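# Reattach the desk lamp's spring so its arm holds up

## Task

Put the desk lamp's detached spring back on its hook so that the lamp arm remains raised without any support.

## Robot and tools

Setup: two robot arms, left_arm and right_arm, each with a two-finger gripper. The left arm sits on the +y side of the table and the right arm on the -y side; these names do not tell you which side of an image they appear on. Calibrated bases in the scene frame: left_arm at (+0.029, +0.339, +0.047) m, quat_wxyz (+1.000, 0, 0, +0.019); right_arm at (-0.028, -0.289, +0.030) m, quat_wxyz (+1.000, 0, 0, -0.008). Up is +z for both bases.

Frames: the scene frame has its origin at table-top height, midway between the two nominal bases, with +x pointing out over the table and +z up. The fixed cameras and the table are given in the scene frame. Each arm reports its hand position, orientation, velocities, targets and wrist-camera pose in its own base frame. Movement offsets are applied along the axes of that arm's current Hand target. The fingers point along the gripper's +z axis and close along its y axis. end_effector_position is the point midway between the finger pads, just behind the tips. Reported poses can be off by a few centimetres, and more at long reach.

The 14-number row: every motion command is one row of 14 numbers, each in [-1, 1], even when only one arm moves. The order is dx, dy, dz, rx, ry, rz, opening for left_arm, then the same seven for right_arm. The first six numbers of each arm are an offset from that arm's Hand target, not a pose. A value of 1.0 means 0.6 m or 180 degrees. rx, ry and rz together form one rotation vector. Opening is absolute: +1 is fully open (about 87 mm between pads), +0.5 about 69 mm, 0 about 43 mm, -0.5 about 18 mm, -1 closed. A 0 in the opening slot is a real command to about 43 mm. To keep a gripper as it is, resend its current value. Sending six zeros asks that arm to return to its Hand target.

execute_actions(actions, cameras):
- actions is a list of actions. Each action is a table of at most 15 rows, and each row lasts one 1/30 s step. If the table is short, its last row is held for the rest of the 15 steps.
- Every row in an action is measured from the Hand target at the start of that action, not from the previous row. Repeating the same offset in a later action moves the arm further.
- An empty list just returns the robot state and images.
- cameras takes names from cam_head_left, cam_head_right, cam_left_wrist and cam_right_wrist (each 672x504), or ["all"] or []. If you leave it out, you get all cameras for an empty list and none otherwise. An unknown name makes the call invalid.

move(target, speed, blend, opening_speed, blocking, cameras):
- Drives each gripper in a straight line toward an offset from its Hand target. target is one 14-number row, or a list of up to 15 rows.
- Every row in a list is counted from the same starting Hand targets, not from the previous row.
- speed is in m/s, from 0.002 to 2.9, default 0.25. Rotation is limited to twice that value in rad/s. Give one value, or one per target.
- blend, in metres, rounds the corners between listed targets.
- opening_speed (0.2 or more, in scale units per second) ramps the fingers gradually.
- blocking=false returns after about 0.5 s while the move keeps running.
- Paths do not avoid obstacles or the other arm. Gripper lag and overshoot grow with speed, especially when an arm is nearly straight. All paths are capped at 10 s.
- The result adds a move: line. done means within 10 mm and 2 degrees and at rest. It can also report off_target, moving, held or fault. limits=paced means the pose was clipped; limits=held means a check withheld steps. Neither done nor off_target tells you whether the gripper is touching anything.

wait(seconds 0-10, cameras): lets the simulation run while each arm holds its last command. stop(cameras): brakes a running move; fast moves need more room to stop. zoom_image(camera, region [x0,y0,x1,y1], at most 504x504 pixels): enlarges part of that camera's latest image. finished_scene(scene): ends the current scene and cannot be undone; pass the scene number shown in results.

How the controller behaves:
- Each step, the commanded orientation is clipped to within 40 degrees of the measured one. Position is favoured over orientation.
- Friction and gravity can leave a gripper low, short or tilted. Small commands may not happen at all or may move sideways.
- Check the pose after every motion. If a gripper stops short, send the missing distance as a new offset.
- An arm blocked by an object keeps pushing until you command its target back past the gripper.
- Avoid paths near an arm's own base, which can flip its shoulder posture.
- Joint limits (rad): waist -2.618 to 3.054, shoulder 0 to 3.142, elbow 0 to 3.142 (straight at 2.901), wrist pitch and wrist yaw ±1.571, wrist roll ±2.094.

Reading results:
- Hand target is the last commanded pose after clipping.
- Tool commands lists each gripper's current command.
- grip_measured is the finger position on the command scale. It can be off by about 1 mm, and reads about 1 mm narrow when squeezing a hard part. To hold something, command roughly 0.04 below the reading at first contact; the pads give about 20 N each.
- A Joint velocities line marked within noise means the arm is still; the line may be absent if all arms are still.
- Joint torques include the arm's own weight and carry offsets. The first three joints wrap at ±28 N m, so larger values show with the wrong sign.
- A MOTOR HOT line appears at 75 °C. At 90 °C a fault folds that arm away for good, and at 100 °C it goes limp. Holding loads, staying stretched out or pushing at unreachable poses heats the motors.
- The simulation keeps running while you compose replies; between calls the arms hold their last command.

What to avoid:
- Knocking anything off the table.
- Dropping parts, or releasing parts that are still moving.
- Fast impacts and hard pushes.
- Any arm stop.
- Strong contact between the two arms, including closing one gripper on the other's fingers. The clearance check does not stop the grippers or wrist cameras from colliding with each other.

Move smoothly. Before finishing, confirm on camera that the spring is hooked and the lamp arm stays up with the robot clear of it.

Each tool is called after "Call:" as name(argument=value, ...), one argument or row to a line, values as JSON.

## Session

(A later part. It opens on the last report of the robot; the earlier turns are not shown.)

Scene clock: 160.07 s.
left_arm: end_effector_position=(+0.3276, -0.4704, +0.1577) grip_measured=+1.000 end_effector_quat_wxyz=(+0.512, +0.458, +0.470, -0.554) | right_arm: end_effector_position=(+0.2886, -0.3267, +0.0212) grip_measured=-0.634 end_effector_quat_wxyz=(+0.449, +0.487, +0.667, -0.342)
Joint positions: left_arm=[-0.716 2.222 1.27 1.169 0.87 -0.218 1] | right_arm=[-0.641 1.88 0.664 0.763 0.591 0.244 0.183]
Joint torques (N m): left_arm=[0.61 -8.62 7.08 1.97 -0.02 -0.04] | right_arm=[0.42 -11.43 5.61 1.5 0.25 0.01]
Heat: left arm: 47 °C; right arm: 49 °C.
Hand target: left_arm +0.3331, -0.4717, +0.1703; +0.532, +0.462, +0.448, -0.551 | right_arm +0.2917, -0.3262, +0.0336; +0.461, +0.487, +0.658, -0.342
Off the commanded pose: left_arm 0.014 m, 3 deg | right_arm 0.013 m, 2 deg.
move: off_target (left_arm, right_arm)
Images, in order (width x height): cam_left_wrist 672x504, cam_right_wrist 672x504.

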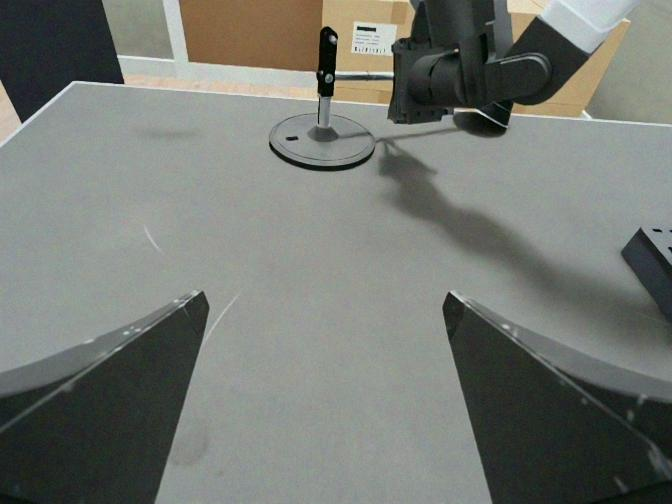

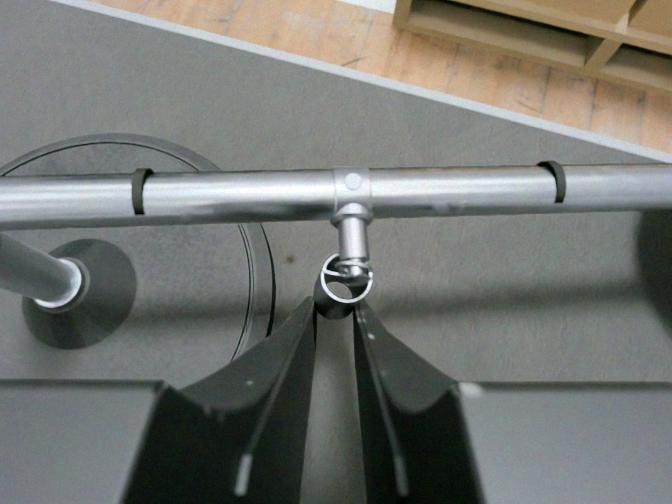

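Call:
move(
  target=[
    [0,0,0,0,0,0,1,-0.0345,0.03,-0.0125,0,0,0.222,-0.95],
    [0,0,0,0,0,0,1,-0.067,0.058,-0.0245,0,0,0.444,-0.95],
    [0,0,0,0,0,0,1,-0.265,0.068,-0.114,0,0,0.444,-0.95],
    [0,0,0,0,0,0,1,-0.336,0.102,-0.14,0,0,0.444,-0.95],
  ],
  speed=[0.2,0.2,0.07,0.07],
  blend=0.01,
  cameras=["cam_left_wrist","cam_right_wrist"],
)

Call:
zoom_image(
  camera="cam_left_wrist",
  region=[280, 0, 480, 160],
)

Call:
zoom_image(
  camera="cam_right_wrist",
  region=[230, 150, 460, 400],
)

Scene clock: 177.97 s.
left_arm: end_effector_position=(+0.3276, -0.4704, +0.1578) grip_measured=+1.000 end_effector_quat_wxyz=(+0.513, +0.458, +0.469, -0.554) | right_arm: end_effector_position=(+0.3441, -0.2977, +0.2361) grip_measured=-0.949 end_effector_quat_wxyz=(+0.564, +0.800, +0.204, +0.025)
Joint positions: left_arm=[-0.716 2.222 1.27 1.17 0.87 -0.218 1] | right_arm=[-0.543 1.443 1.07 -0.109 0.674 1.682 0.025]
Joint torques (N m): left_arm=[0.62 -8.61 7.08 1.97 -0.02 -0.05] | right_arm=[0.36 -6.6 11.41 1.33 0.35 0.07]
Heat: left arm: 47 °C; right arm: 48 °C.
Hand target: left_arm +0.3331, -0.4717, +0.1703; +0.532, +0.462, +0.448, -0.551 | right_arm +0.3474, -0.2986, +0.2517; +0.573, +0.796, +0.191, +0.034
Off the commanded pose: left_arm 0.014 m, 3 deg | right_arm 0.016 m, 2 deg.
move: off_target (left_arm, right_arm)
Images, in order (width x height): cam_left_wrist 672x504, cam_right_wrist 672x504.

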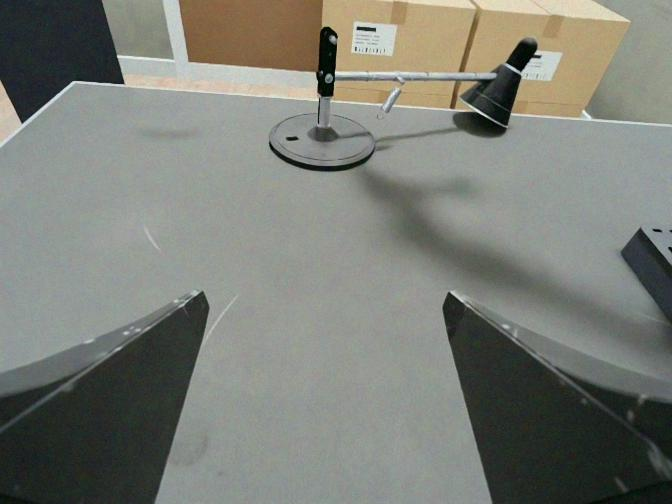

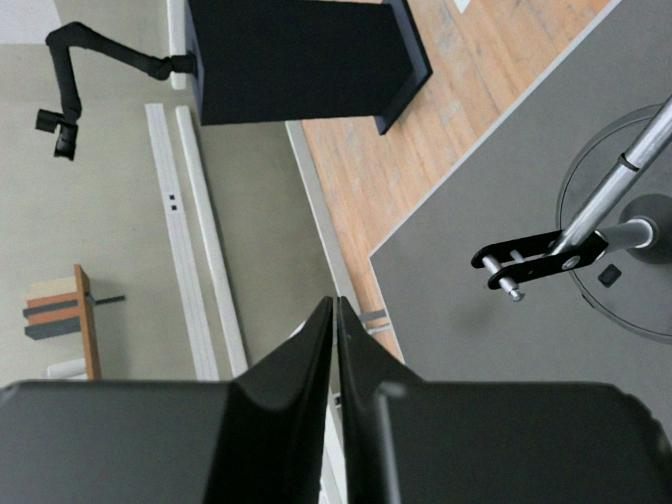

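Scaled by 2.520 from the camera's 672x504 image, which has a finer 960x720 frame.

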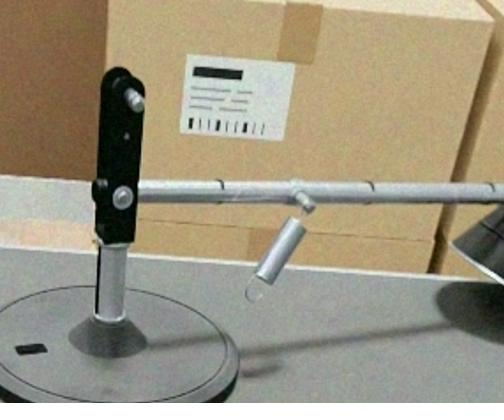

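Scaled by 2.016 from the camera's 672x504 image, which has a finer 960x720 frame.

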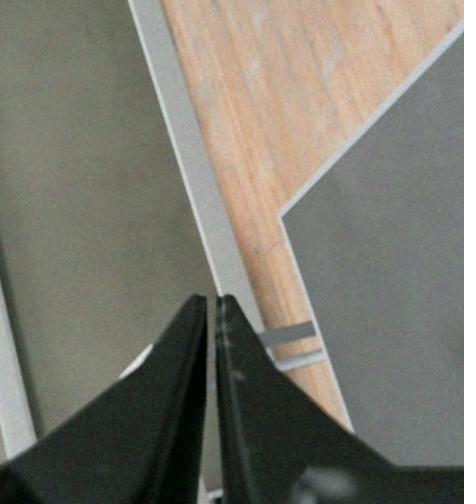

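Call:
move(
  target=[
    [0,0,0,0,0,0,1,0.006,-0.034,-0.094,0,0,0,0.6],
    [0,0,0,0,0,0,1,-0.009,-0.335,0.0235,0,0,-0.25,0.6],
  ],
  speed=0.25,
  cameras=["cam_right_wrist"],
)

Scene clock: 187.73 s.
left_arm: end_effector_position=(+0.3276, -0.4704, +0.1578) grip_measured=+1.000 end_effector_quat_wxyz=(+0.513, +0.458, +0.469, -0.554) | right_arm: end_effector_position=(+0.2954, -0.2574, +0.0649) grip_measured=+0.600 end_effector_quat_wxyz=(+0.542, +0.664, +0.480, -0.185)
Joint positions: left_arm=[-0.716 2.222 1.27 1.17 0.87 -0.218 1] | right_arm=[-0.478 1.573 0.503 0.589 0.737 0.954 0.8]
Joint torques (N m): left_arm=[0.62 -8.61 7.09 1.97 -0.02 -0.04] | right_arm=[-0.92 -4.94 5 1.67 0.16 -0.23]
Heat: left arm: 47 °C; right arm: 49 °C.
Hand target: left_arm +0.3331, -0.4717, +0.1703; +0.532, +0.462, +0.448, -0.551 | right_arm +0.2928, -0.2588, +0.0616; +0.542, +0.662, +0.482, -0.188
Off the commanded pose: left_arm 0.014 m, 3 deg | right_arm 0.004 m, 0 deg.
move: off_target (left_arm)
Images, in order (width x height): cam_right_wrist 672x504.

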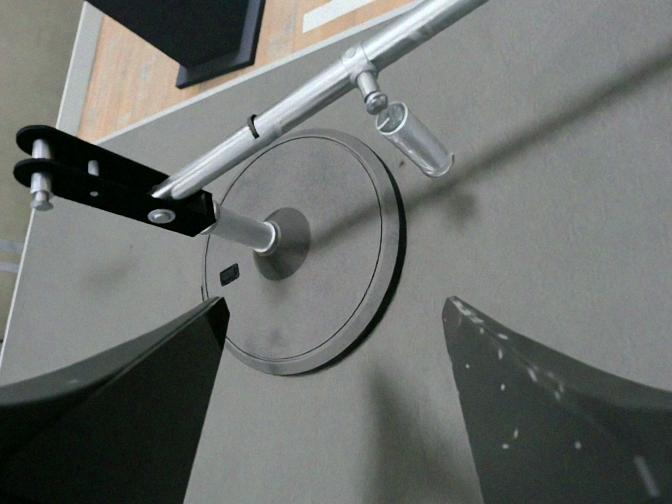

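Call:
execute_actions(
  actions=[],
)

Call:
zoom_image(
  camera="cam_left_wrist",
  region=[300, 10, 440, 150],
)

Scene clock: 190.00 s.
left_arm: end_effector_position=(+0.3276, -0.4704, +0.1578) grip_measured=+1.000 end_effector_quat_wxyz=(+0.513, +0.458, +0.469, -0.554) | right_arm: end_effector_position=(+0.2956, -0.2575, +0.0651) grip_measured=+0.600 end_effector_quat_wxyz=(+0.543, +0.664, +0.480, -0.185)
Joint positions: left_arm=[-0.716 2.222 1.27 1.17 0.87 -0.218 1] | right_arm=[-0.478 1.573 0.503 0.59 0.737 0.954 0.8]
Joint velocities: within noise
Joint torques (N m): left_arm=[0.61 -8.61 7.08 1.97 -0.02 -0.04] | right_arm=[-0.91 -4.96 5.01 1.68 0.17 -0.23]
Motor temperatures (°C): left_arm=[27 45 47 36 27 25 27] | right_arm=[28 46 49 32 23 24 25]
Heat: left arm: 47 °C; right arm: 49 °C.
Hand target: left_arm +0.3331, -0.4717, +0.1703; +0.532, +0.462, +0.448, -0.551 | right_arm +0.2928, -0.2588, +0.0617; +0.542, +0.662, +0.482, -0.188
Tool commands: left_gripper/opening=+1.0 right_gripper/opening=+0.6
Off the commanded pose: left_arm 0.014 m, 3 deg | right_arm 0.005 m, 0 deg.

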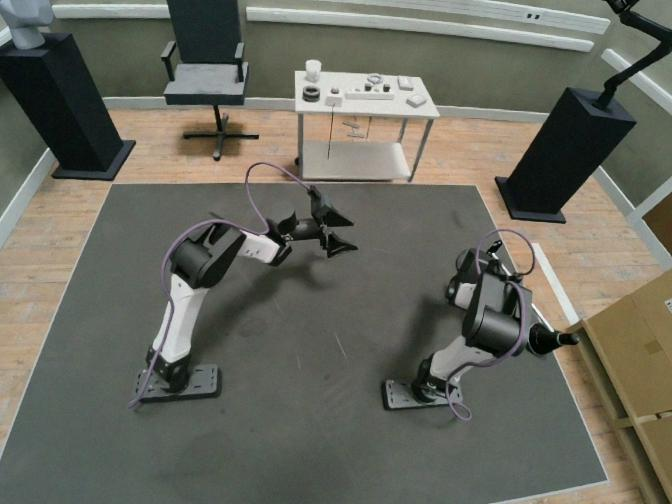

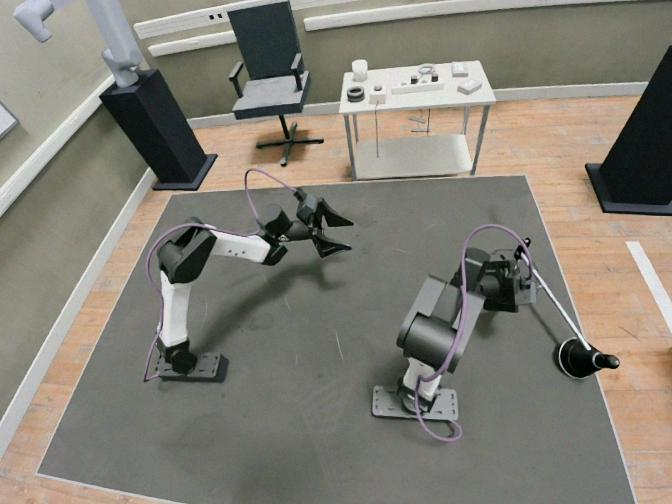

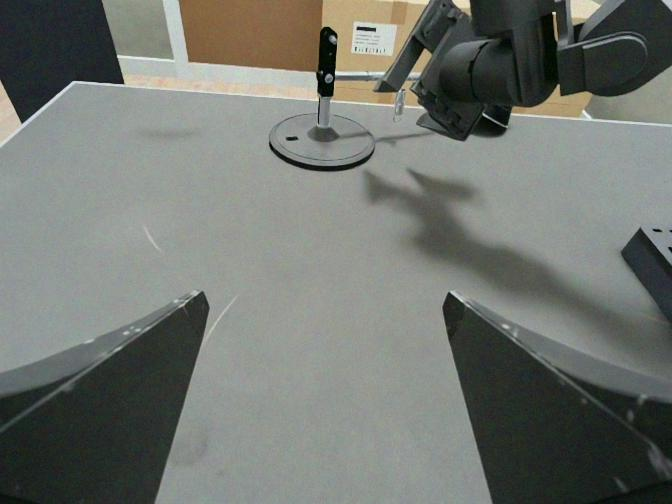

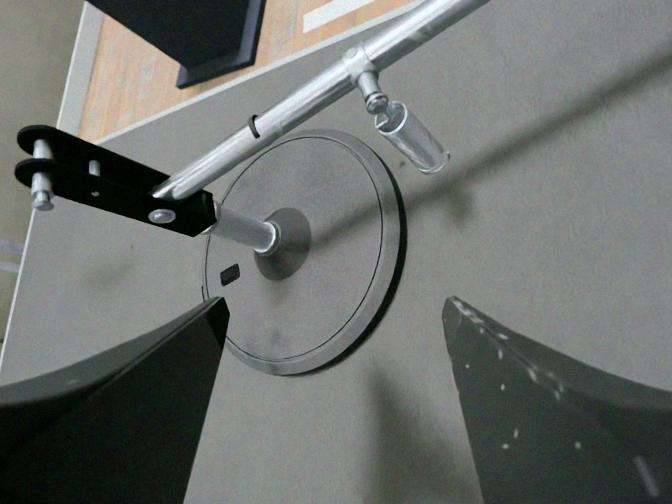

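Scaled by 3.600 from the camera's 672x504 image, which has a finer 960x720 frame.

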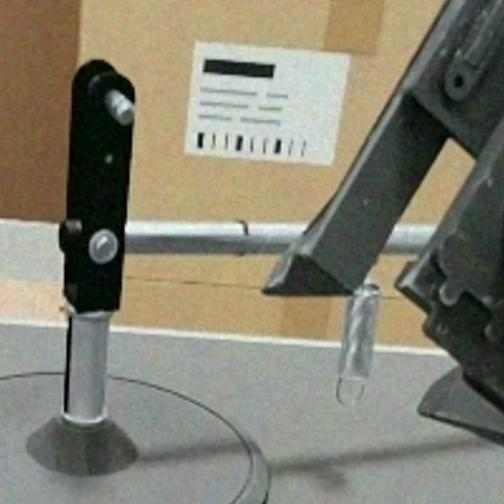

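Call:
move(
  target=[
    [0,0,0,0,0,0,1,0.014,-0.05,0.0147,0,0,-0.194,0.6],
    [0,0,0,0,0,0,1,-0.0207,-0.0267,0.13,0,0,-0.194,0.6],
  ],
  speed=0.12,
  cameras=["cam_right_wrist"],
)

Call:
zoom_image(
  camera="cam_right_wrist",
  region=[200, 220, 470, 400],
)

Scene clock: 201.60 s.
left_arm: end_effector_position=(+0.3276, -0.4704, +0.1578) grip_measured=+1.000 end_effector_quat_wxyz=(+0.513, +0.458, +0.469, -0.554) | right_arm: end_effector_position=(+0.2862, -0.3265, +0.0262) grip_measured=+0.600 end_effector_quat_wxyz=(+0.444, +0.491, +0.667, -0.341)
Joint positions: left_arm=[-0.716 2.222 1.27 1.17 0.87 -0.218 1] | right_arm=[-0.644 1.851 0.669 0.716 0.592 0.252 0.8]
Joint torques (N m): left_arm=[0.62 -8.61 7.06 1.97 -0.02 -0.04] | right_arm=[-0.75 -7.31 8.58 1.77 0.07 -0.17]
Heat: left arm: 47 °C; right arm: 48 °C.
Hand target: left_arm +0.3331, -0.4717, +0.1703; +0.532, +0.462, +0.448, -0.551 | right_arm +0.2949, -0.3351, +0.0360; +0.461, +0.487, +0.658, -0.342
Off the commanded pose: left_arm 0.014 m, 3 deg | right_arm 0.016 m, 2 deg.
move: off_target (left_arm, right_arm)
Images, in order (width x height): cam_right_wrist 672x504.

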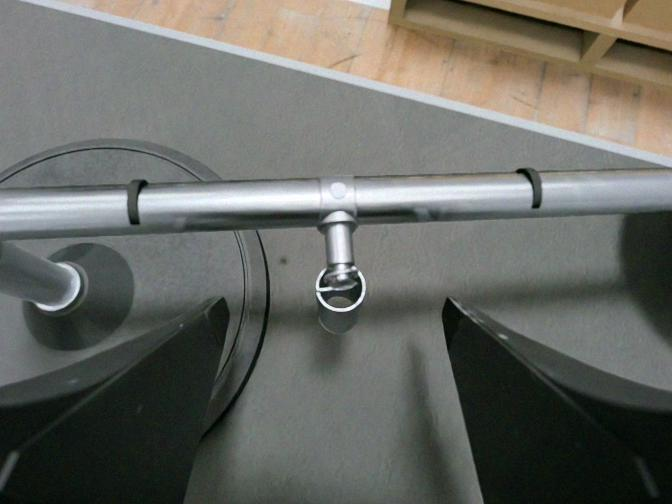

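Scaled by 1.867 from the camera's 672x504 image, which has a finer 960x720 frame.

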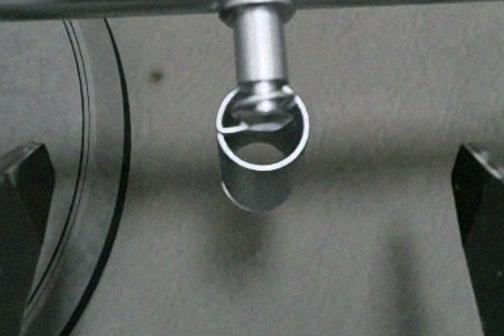

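Call:
move(
  target=[0,0,0,0,0,0,1,-0.003,0,0.0145,0,0,0,0.0],
  speed=0.06,
)

Call:
move(
  target=[0,0,0,0,0,0,1,0,0,0,0,0,0,-0.97],
  opening_speed=0.6,
  speed=0.06,
  cameras=["cam_left_wrist","cam_right_wrist"],
)

Call:
zoom_image(
  camera="cam_right_wrist",
  region=[250, 230, 420, 370],
)

Scene clock: 206.83 s.
left_arm: end_effector_position=(+0.3275, -0.4704, +0.1578) grip_measured=+1.000 end_effector_quat_wxyz=(+0.512, +0.459, +0.469, -0.554) | right_arm: end_effector_position=(+0.2891, -0.3340, +0.0246) grip_measured=+0.000 end_effector_quat_wxyz=(+0.444, +0.491, +0.668, -0.341)
Joint positions: left_arm=[-0.716 2.222 1.27 1.17 0.87 -0.218 1] | right_arm=[-0.658 1.876 0.697 0.717 0.578 0.245 0.5]
Joint torques (N m): left_arm=[0.61 -8.62 7.08 1.97 -0.03 -0.04] | right_arm=[-0.88 -7.54 8.7 1.78 0.05 -0.17]
Heat: left arm: 47 °C; right arm: 48 °C.
Hand target: left_arm +0.3330, -0.4717, +0.1703; +0.532, +0.462, +0.448, -0.551 | right_arm +0.2976, -0.3435, +0.0348; +0.461, +0.487, +0.658, -0.342
Off the commanded pose: left_arm 0.014 m, 3 deg | right_arm 0.016 m, 2 deg.
move: off_target (left_arm, right_arm)

Scene clock: 208.67 s.
left_arm: end_effector_position=(+0.3275, -0.4704, +0.1578) grip_measured=+1.000 end_effector_quat_wxyz=(+0.512, +0.459, +0.469, -0.554) | right_arm: end_effector_position=(+0.2889, -0.3342, +0.0246) grip_measured=-0.609 end_effector_quat_wxyz=(+0.444, +0.490, +0.668, -0.341)
Joint positions: left_arm=[-0.716 2.222 1.27 1.17 0.87 -0.218 1] | right_arm=[-0.659 1.876 0.697 0.717 0.577 0.244 0.195]
Joint torques (N m): left_arm=[0.61 -8.61 7.08 1.97 -0.02 -0.04] | right_arm=[-0.81 -7.54 8.66 1.78 0.08 -0.17]
Heat: left arm: 47 °C; right arm: 48 °C.
Hand target: left_arm +0.3330, -0.4717, +0.1703; +0.532, +0.462, +0.448, -0.551 | right_arm +0.2975, -0.3435, +0.0348; +0.461, +0.487, +0.658, -0.342
Off the commanded pose: left_arm 0.014 m, 3 deg | right_arm 0.016 m, 2 deg.
move: off_target (left_arm, right_arm)
Images, in order (width x height): cam_left_wrist 672x504, cam_right_wrist 672x504.

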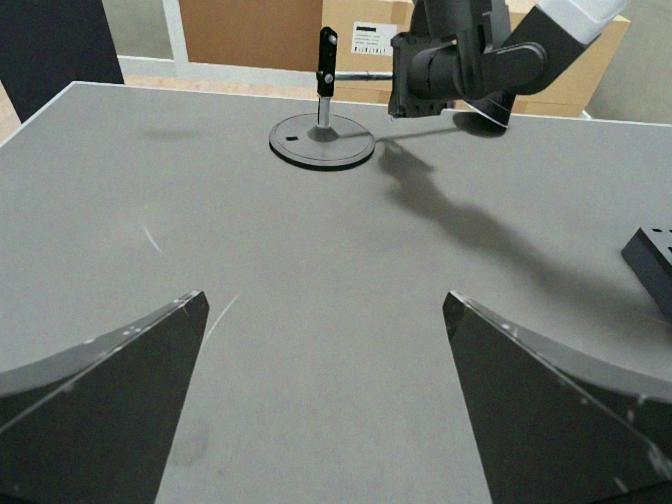

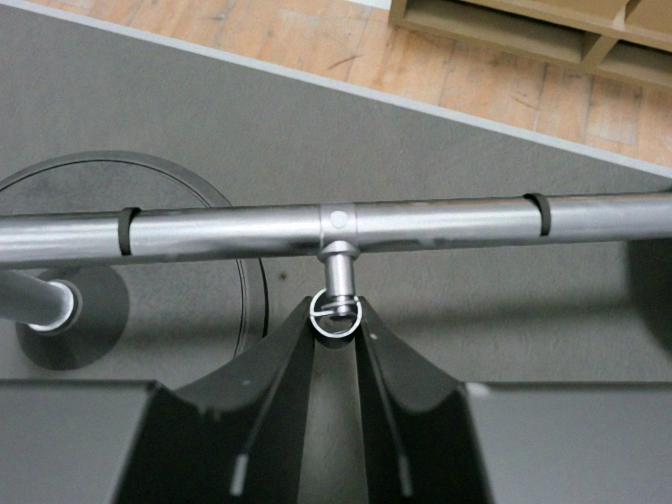

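Scaled by 2.965 from the camera's 672x504 image, which has a finer 960x720 frame.

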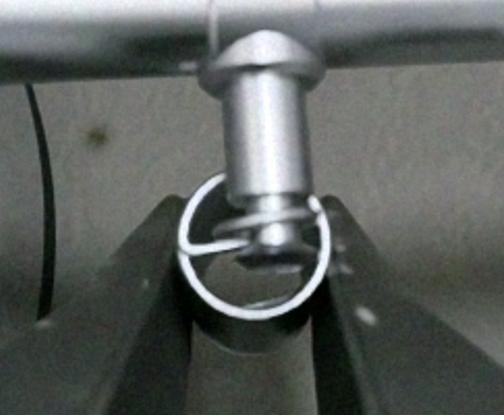

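Call:
move(
  target=[
    [0,0,0,0,0,0,1,-0.0345,0.03,-0.0125,0,0,0.222,-0.97],
    [0,0,0,0,0,0,1,-0.067,0.058,-0.0245,0,0,0.444,-0.97],
  ],
  speed=0.15,
  cameras=["cam_left_wrist","cam_right_wrist"],
)

Call:
zoom_image(
  camera="cam_right_wrist",
  region=[230, 150, 460, 400],
)

Scene clock: 217.53 s.
left_arm: end_effector_position=(+0.3275, -0.4704, +0.1578) grip_measured=+1.000 end_effector_quat_wxyz=(+0.512, +0.459, +0.469, -0.554) | right_arm: end_effector_position=(+0.3236, -0.3303, +0.0500) grip_measured=-0.609 end_effector_quat_wxyz=(+0.545, +0.810, +0.217, +0.009)
Joint positions: left_arm=[-0.716 2.222 1.27 1.17 0.87 -0.218 1] | right_arm=[-0.67 1.845 0.68 0.665 0.561 1.609 0.195]
Joint torques (N m): left_arm=[0.62 -8.61 7.08 1.97 -0.03 -0.04] | right_arm=[0.5 -11.79 5.94 1.88 0.3 0.14]
Heat: left arm: 48 °C; right arm: 48 °C.
Hand target: left_arm +0.3330, -0.4717, +0.1703; +0.532, +0.462, +0.448, -0.551 | right_arm +0.3309, -0.3332, +0.0776; +0.573, +0.796, +0.192, +0.034
Off the commanded pose: left_arm 0.014 m, 3 deg | right_arm 0.029 m, 5 deg.
move: off_target (left_arm, right_arm)
Images, in order (width x height): cam_left_wrist 672x504, cam_right_wrist 672x504.

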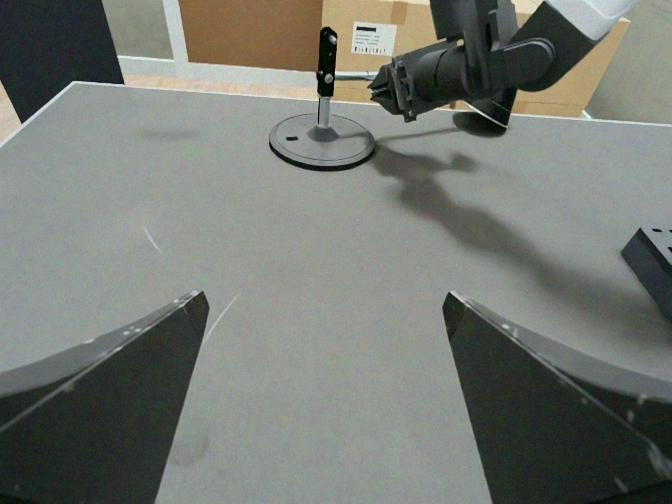

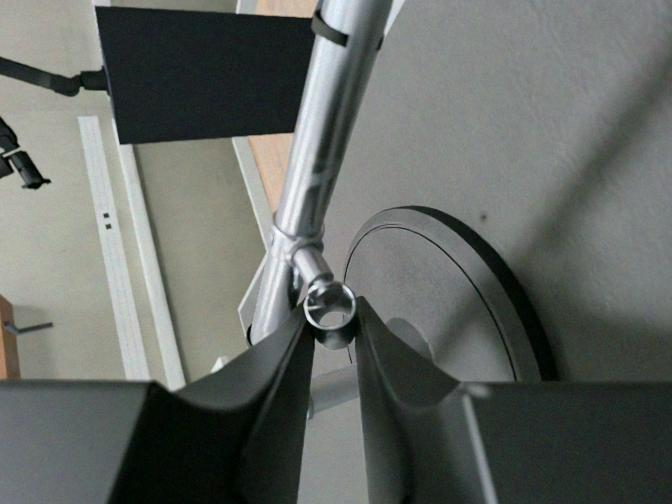

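Scaled by 2.016 from the camera's 672x504 image, which has a finer 960x720 frame.

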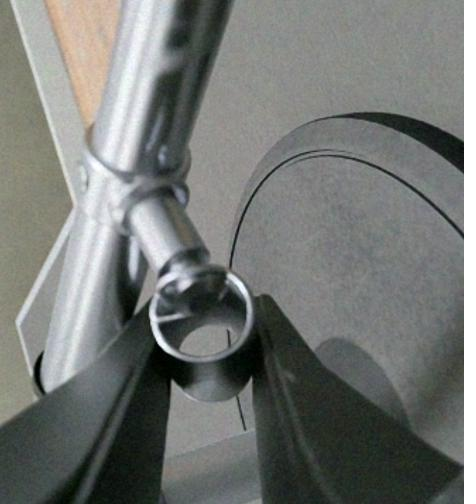

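Call:
move(
  target=[
    [0,0,0,0,0,0,1,-0.025,0.197,-0.09,0,0,0,-0.97],
    [0,0,0,0,0,0,1,-0.004,0.272,-0.115,0,0,0,-0.97],
    [0,0,0,0,0,0,1,0.032,0.315,-0.129,0,0,0,-0.97],
    [0,0,0,0,0,0,1,0.112,0.279,-0.114,0,0,-0.167,-0.97],
  ],
  speed=0.06,
  blend=0.01,
  cameras=["cam_left_wrist","cam_right_wrist"],
)

Call:
zoom_image(
  camera="cam_left_wrist",
  region=[270, 0, 430, 130],
)

Call:
zoom_image(
  camera="cam_right_wrist",
  region=[230, 150, 460, 400],
)

Scene clock: 233.93 s.
left_arm: end_effector_position=(+0.3275, -0.4704, +0.1578) grip_measured=+1.000 end_effector_quat_wxyz=(+0.512, +0.459, +0.469, -0.554) | right_arm: end_effector_position=(+0.3905, -0.2838, +0.1971) grip_measured=-0.617 end_effector_quat_wxyz=(+0.502, +0.732, +0.434, -0.154)
Joint positions: left_arm=[-0.716 2.222 1.27 1.17 0.87 -0.218 1] | right_arm=[-0.431 1.7 1.359 -0.339 0.777 1.254 0.192]
Joint torques (N m): left_arm=[0.62 -8.61 7.08 1.97 -0.02 -0.04] | right_arm=[0.77 -9.26 14.35 2.26 0.45 -0.14]
Heat: left arm: 48 °C; right arm: 51 °C.
Hand target: left_arm +0.3331, -0.4717, +0.1703; +0.532, +0.462, +0.448, -0.551 | right_arm +0.4187, -0.2939, +0.2446; +0.562, +0.719, +0.392, -0.116
Off the commanded pose: left_arm 0.014 m, 3 deg | right_arm 0.056 m, 10 deg.
move: off_target (left_arm, right_arm)
Images, in order (width x height): cam_left_wrist 672x504, cam_right_wrist 672x504.

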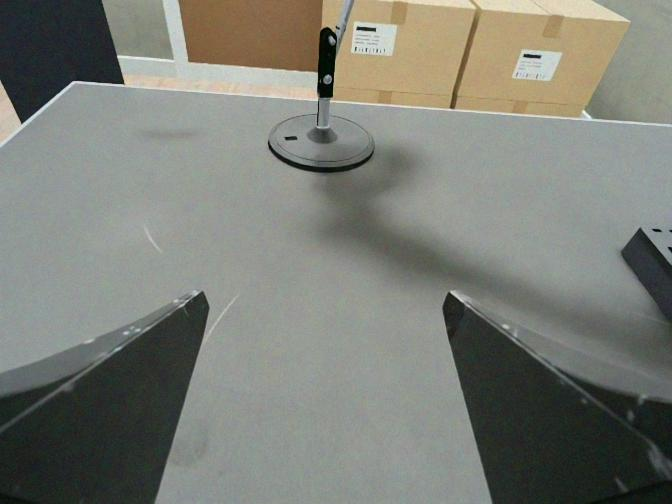

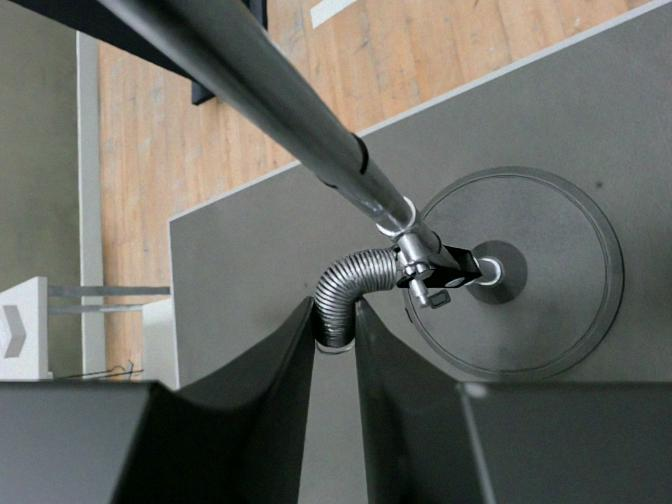

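Scaled by 3.150 from the camera's 672x504 image, which has a finer 960x720 frame.

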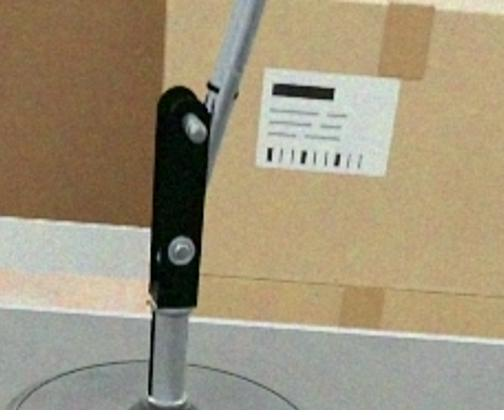

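Scaled by 2.016 from the camera's 672x504 image, which has a finer 960x720 frame.

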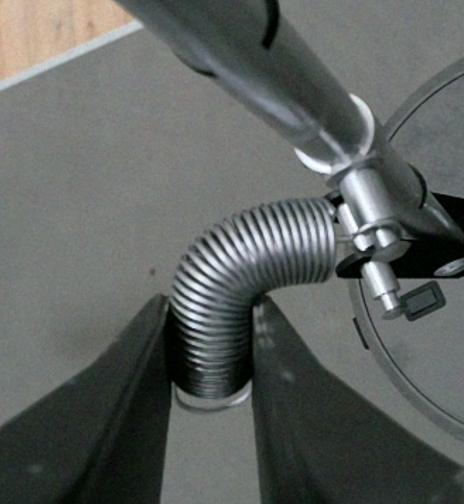

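Call:
move(
  target=[0,0,0,0,0,0,1,0.156,-0.046,0.036,0,0,-0.167,-0.97],
  speed=0.07,
  cameras=["cam_left_wrist","cam_right_wrist"],
)

Call:
zoom_image(
  camera="cam_left_wrist",
  region=[250, 0, 410, 130],
)

Call:
zoom_image(
  camera="cam_right_wrist",
  region=[230, 150, 460, 400],
)

Scene clock: 256.83 s.
left_arm: end_effector_position=(+0.3275, -0.4704, +0.1578) grip_measured=+1.000 end_effector_quat_wxyz=(+0.512, +0.459, +0.469, -0.554) | right_arm: end_effector_position=(+0.4278, -0.2821, +0.1550) grip_measured=-0.617 end_effector_quat_wxyz=(+0.478, +0.600, +0.557, -0.318)
Joint positions: left_arm=[-0.716 2.222 1.27 1.17 0.87 -0.218 1] | right_arm=[-0.329 1.932 1.441 -0.166 0.978 0.805 0.192]
Joint torques (N m): left_arm=[0.62 -8.62 7.08 1.97 -0.03 -0.04] | right_arm=[2.07 -8.25 11.7 1.92 -0.66 -0.08]
Motor temperatures (°C): left_arm=[27 48 48 37 27 25 27] | right_arm=[28 46 54 39 23 24 26]
Heat: left arm: 48 °C; right arm: 54 °C.
Hand target: left_arm +0.3331, -0.4717, +0.1703; +0.532, +0.462, +0.448, -0.551 | right_arm +0.4679, -0.2711, +0.1607; +0.513, +0.593, +0.564, -0.257
Off the commanded pose: left_arm 0.014 m, 3 deg | right_arm 0.042 m, 8 deg.
move: off_target (left_arm, right_arm)
Images, in order (width x height): cam_left_wrist 672x504, cam_right_wrist 672x504.

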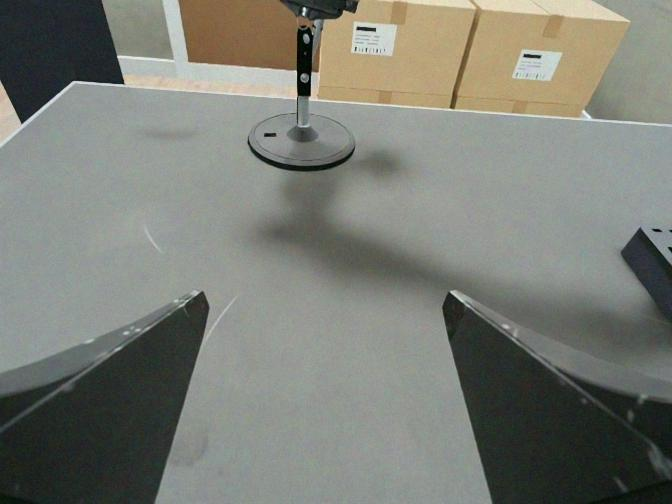

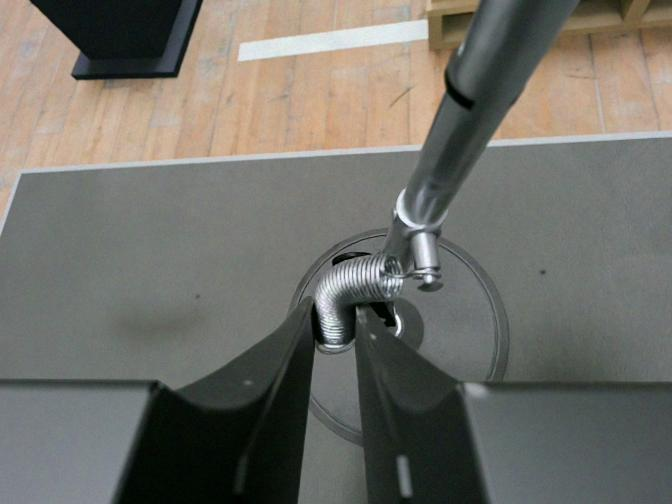

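Scaled by 3.150 from the camera's 672x504 image, which has a finer 960x720 frame.

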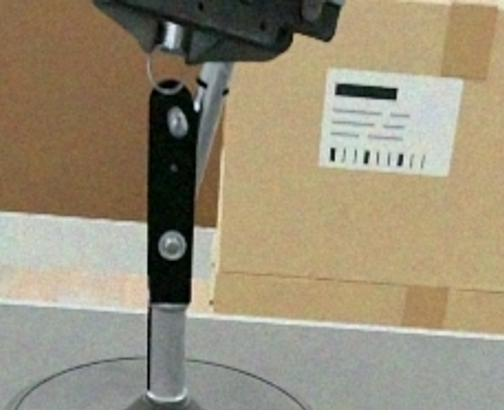

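Scaled by 2.016 from the camera's 672x504 image, which has a finer 960x720 frame.

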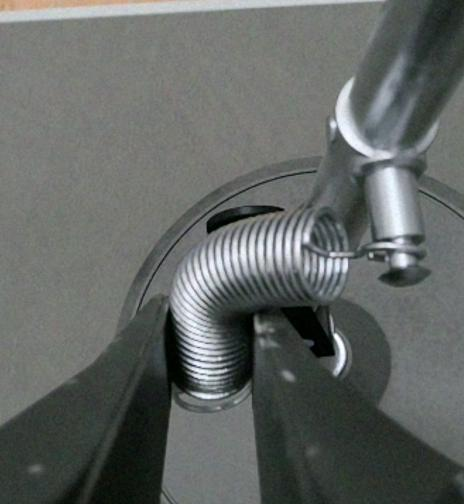

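Call:
move(
  target=[0,0,0,0,0,0,1,0.038,-0.0245,0.0145,-0.028,-0.078,-0.09,-0.97],
  speed=0.07,
  cameras=["cam_left_wrist","cam_right_wrist"],
)

Call:
zoom_image(
  camera="cam_left_wrist",
  region=[260, 0, 340, 80],
)

Call:
zoom_image(
  camera="cam_right_wrist",
  region=[270, 250, 400, 380],
)

Scene clock: 284.13 s.
left_arm: end_effector_position=(+0.3275, -0.4704, +0.1578) grip_measured=+1.000 end_effector_quat_wxyz=(+0.512, +0.459, +0.469, -0.554) | right_arm: end_effector_position=(+0.4289, -0.2874, +0.1496) grip_measured=-0.617 end_effector_quat_wxyz=(+0.536, +0.487, +0.545, -0.422)
Joint positions: left_arm=[-0.716 2.222 1.27 1.17 0.87 -0.218 1] | right_arm=[-0.29 2 1.177 0.67 1.1 0.2 0.192]
Joint torques (N m): left_arm=[0.62 -8.61 7.06 1.97 -0.03 -0.04] | right_arm=[2.14 -7.77 6.35 1.58 -1.34 0.06]
Motor temperatures (°C): left_arm=[27 48 48 37 27 25 27] | right_arm=[28 47 59 37 24 24 26]
Heat: left arm: 48 °C; right arm: 59 °C.
Hand target: left_arm +0.3331, -0.4717, +0.1703; +0.532, +0.462, +0.448, -0.551 | right_arm +0.4618, -0.2721, +0.1329; +0.562, +0.449, +0.586, -0.372
Off the commanded pose: left_arm 0.014 m, 3 deg | right_arm 0.040 m, 9 deg.
move: off_target (left_arm, right_arm)
Images, in order (width x height): cam_left_wrist 672x504, cam_right_wrist 672x504.

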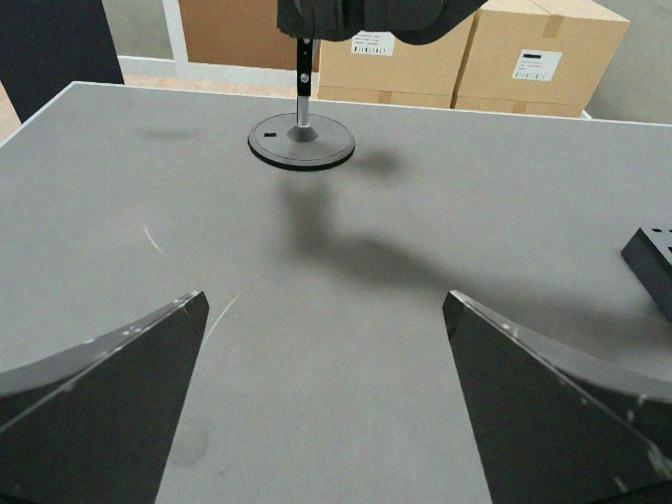

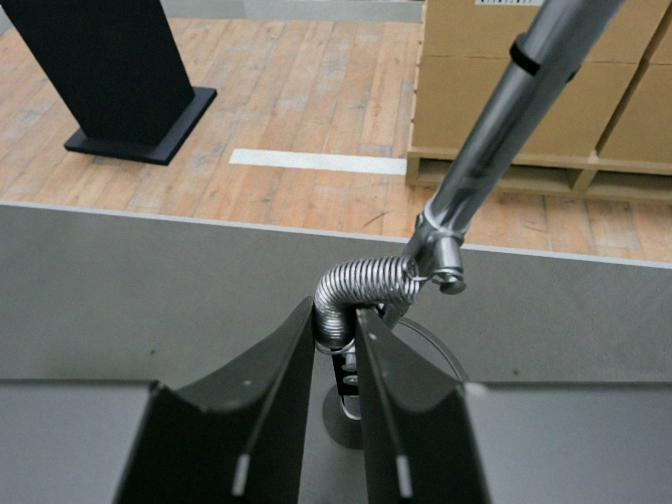

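Scaled by 6.300 from the camera's 672x504 image, which has a finer 960x720 frame.

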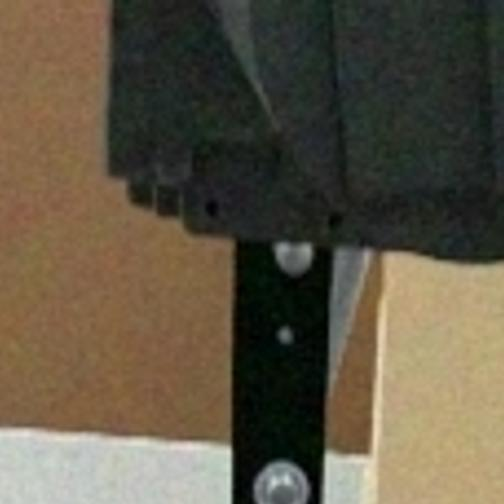

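Scaled by 3.877 from the camera's 672x504 image, which has a finer 960x720 frame.

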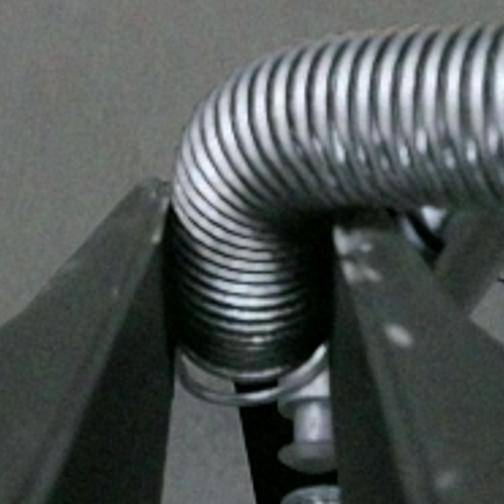

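Call:
move(
  target=[
    [0,0,0,0,0,0,1,0.003,0.004,-0.028,0,0,0,-0.97],
    [0,0,0,0,0,0,1,0.0485,-0.011,-0.026,0,0,0,-0.97],
  ],
  speed=0.06,
  cameras=["cam_left_wrist","cam_right_wrist"],
)

Call:
zoom_image(
  camera="cam_right_wrist",
  region=[280, 270, 400, 390],
)

Scene clock: 301.57 s.
left_arm: end_effector_position=(+0.3275, -0.4704, +0.1578) grip_measured=+1.000 end_effector_quat_wxyz=(+0.512, +0.459, +0.469, -0.554) | right_arm: end_effector_position=(+0.4227, -0.2757, +0.1390) grip_measured=-0.617 end_effector_quat_wxyz=(+0.562, +0.496, +0.519, -0.411)
Joint positions: left_arm=[-0.716 2.222 1.27 1.17 0.87 -0.218 1] | right_arm=[-0.266 2.012 1.081 0.857 1.128 0.199 0.192]
Joint torques (N m): left_arm=[0.61 -8.62 7.08 1.97 -0.03 -0.05] | right_arm=[2.71 -6.2 4.68 0.95 -1.33 0.12]
Motor temperatures (°C): left_arm=[27 49 48 38 27 25 27] | right_arm=[28 46 55 36 25 24 27]
Heat: left arm: 49 °C; right arm: 55 °C.
Hand target: left_arm +0.3331, -0.4717, +0.1703; +0.532, +0.462, +0.448, -0.551 | right_arm +0.4515, -0.2564, +0.1049; +0.562, +0.449, +0.586, -0.372
Off the commanded pose: left_arm 0.014 m, 3 deg | right_arm 0.049 m, 10 deg.
move: off_target (left_arm, right_arm)
Images, in order (width x height): cam_left_wrist 672x504, cam_right_wrist 672x504.

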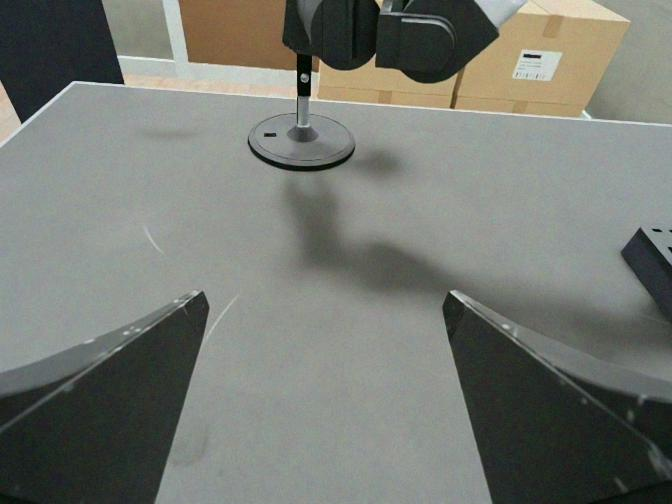

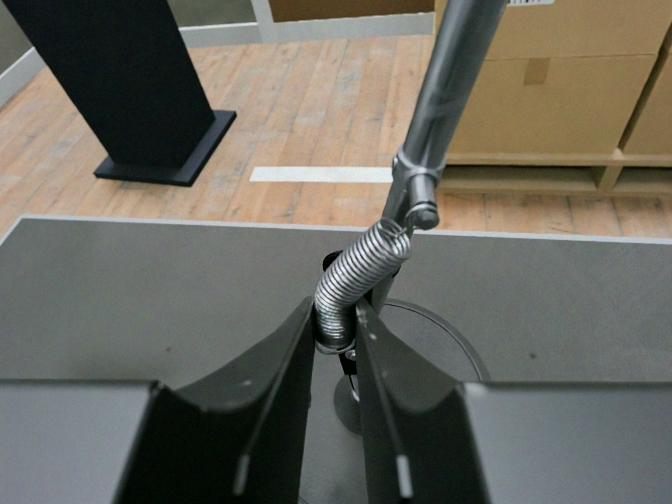

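Scaled by 4.200 from the camera's 672x504 image, which has a finer 960x720 frame.

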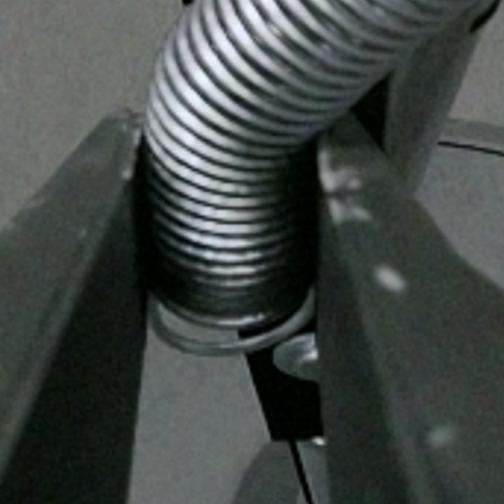

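Call:
move(
  target=[0,0,0,0,0,0,1,0.024,-0.015,0,0,0,0,-0.97],
  speed=0.06,
  cameras=["cam_left_wrist","cam_right_wrist"],
)

Call:
zoom_image(
  camera="cam_right_wrist",
  region=[280, 270, 400, 390],
)

Call:
zoom_image(
  camera="cam_left_wrist",
  region=[260, 0, 340, 80],
)

Scene clock: 317.63 s.
left_arm: end_effector_position=(+0.3275, -0.4704, +0.1578) grip_measured=+1.000 end_effector_quat_wxyz=(+0.512, +0.459, +0.469, -0.554) | right_arm: end_effector_position=(+0.4210, -0.2740, +0.1325) grip_measured=-0.617 end_effector_quat_wxyz=(+0.580, +0.499, +0.507, -0.398)
Joint positions: left_arm=[-0.716 2.222 1.27 1.17 0.87 -0.218 1] | right_arm=[-0.266 2.029 1.034 0.969 1.113 0.199 0.192]
Joint torques (N m): left_arm=[0.61 -8.62 7.08 1.96 -0.02 -0.05] | right_arm=[1.94 -5.67 3.86 0.61 -1.31 0.07]
Heat: left arm: 49 °C; right arm: 52 °C.
Hand target: left_arm +0.3331, -0.4717, +0.1702; +0.532, +0.462, +0.448, -0.551 | right_arm +0.4434, -0.2577, +0.0901; +0.562, +0.449, +0.586, -0.373
Off the commanded pose: left_arm 0.014 m, 3 deg | right_arm 0.051 m, 11 deg.
move: off_target (left_arm, right_arm)
Images, in order (width x height): cam_left_wrist 672x504, cam_right_wrist 672x504.

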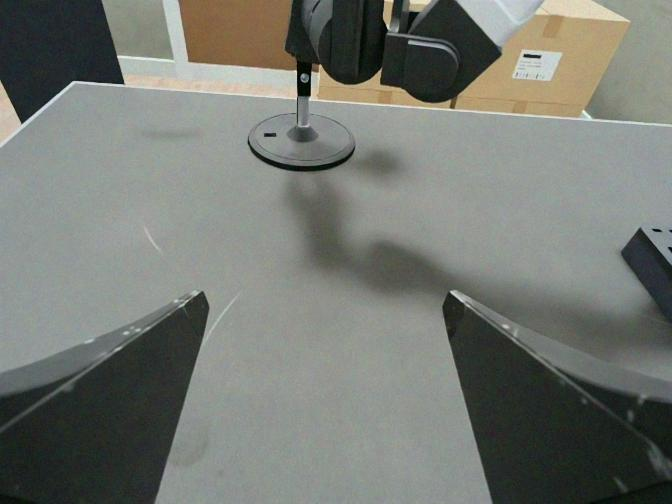

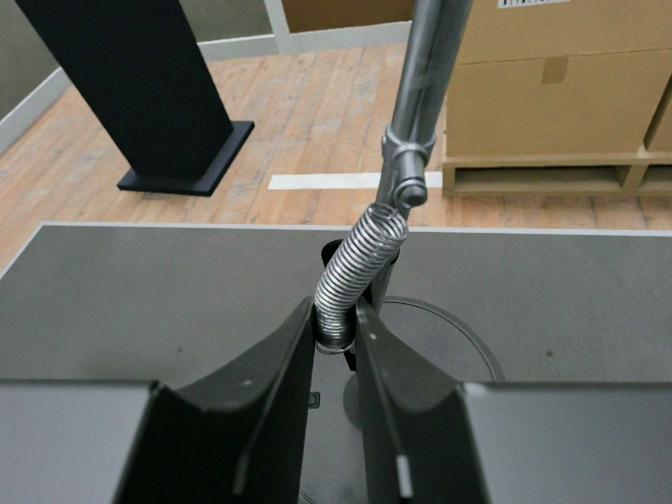

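Scaled by 4.200 from the camera's 672x504 image, which has a finer 960x720 frame.

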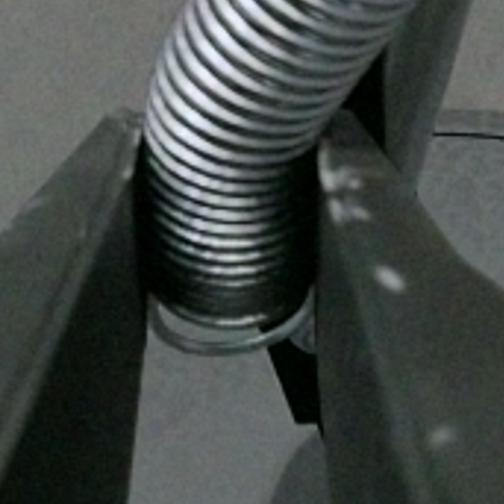

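Scaled by 6.300 from the camera's 672x504 image, which has a finer 960x720 frame.

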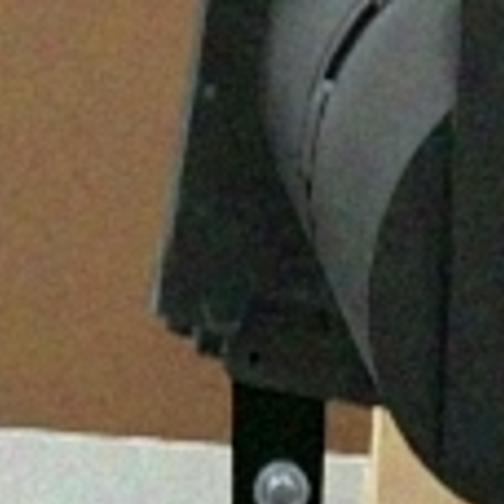

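Call:
move(
  target=[0,0,0,0,0,0,1,0.001,-0.025,0,0,0,0,-0.97],
  speed=0.06,
  cameras=["cam_right_wrist"],
)

Call:
zoom_image(
  camera="cam_right_wrist",
  region=[280, 270, 400, 390],
)

Scene clock: 322.20 s.
left_arm: end_effector_position=(+0.3275, -0.4704, +0.1578) grip_measured=+1.000 end_effector_quat_wxyz=(+0.512, +0.459, +0.469, -0.554) | right_arm: end_effector_position=(+0.4171, -0.2754, +0.1275) grip_measured=-0.617 end_effector_quat_wxyz=(+0.593, +0.494, +0.506, -0.385)
Joint positions: left_arm=[-0.716 2.222 1.27 1.17 0.87 -0.218 1] | right_arm=[-0.278 2.029 0.983 1.046 1.071 0.196 0.192]
Joint torques (N m): left_arm=[0.62 -8.61 7.08 1.97 -0.03 -0.04] | right_arm=[1.07 -7.43 3.19 0.39 -1.1 -0.07]
Heat: left arm: 49 °C; right arm: 51 °C.
Hand target: left_arm +0.3331, -0.4717, +0.1702; +0.532, +0.462, +0.448, -0.551 | right_arm +0.4293, -0.2624, +0.0883; +0.562, +0.449, +0.586, -0.372
Off the commanded pose: left_arm 0.014 m, 3 deg | right_arm 0.043 m, 11 deg.
move: off_target (left_arm, right_arm)
Images, in order (width x height): cam_right_wrist 672x504.

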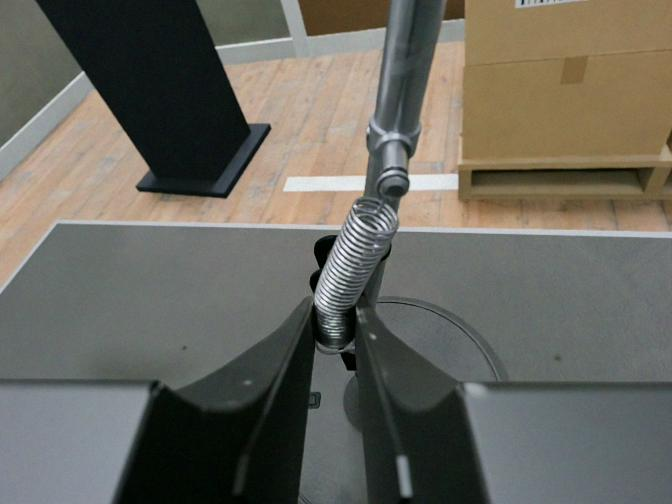

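Scaled by 4.200 from the camera's 672x504 image, which has a finer 960x720 frame.

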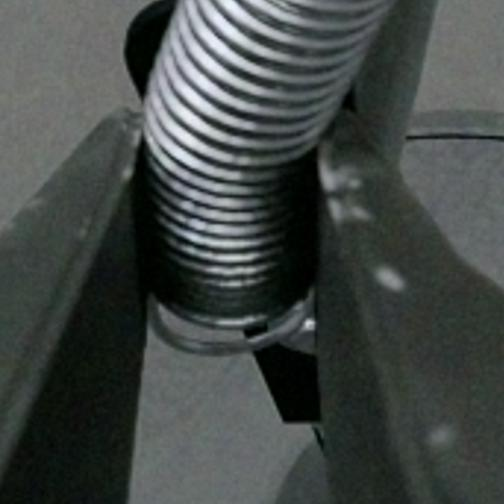

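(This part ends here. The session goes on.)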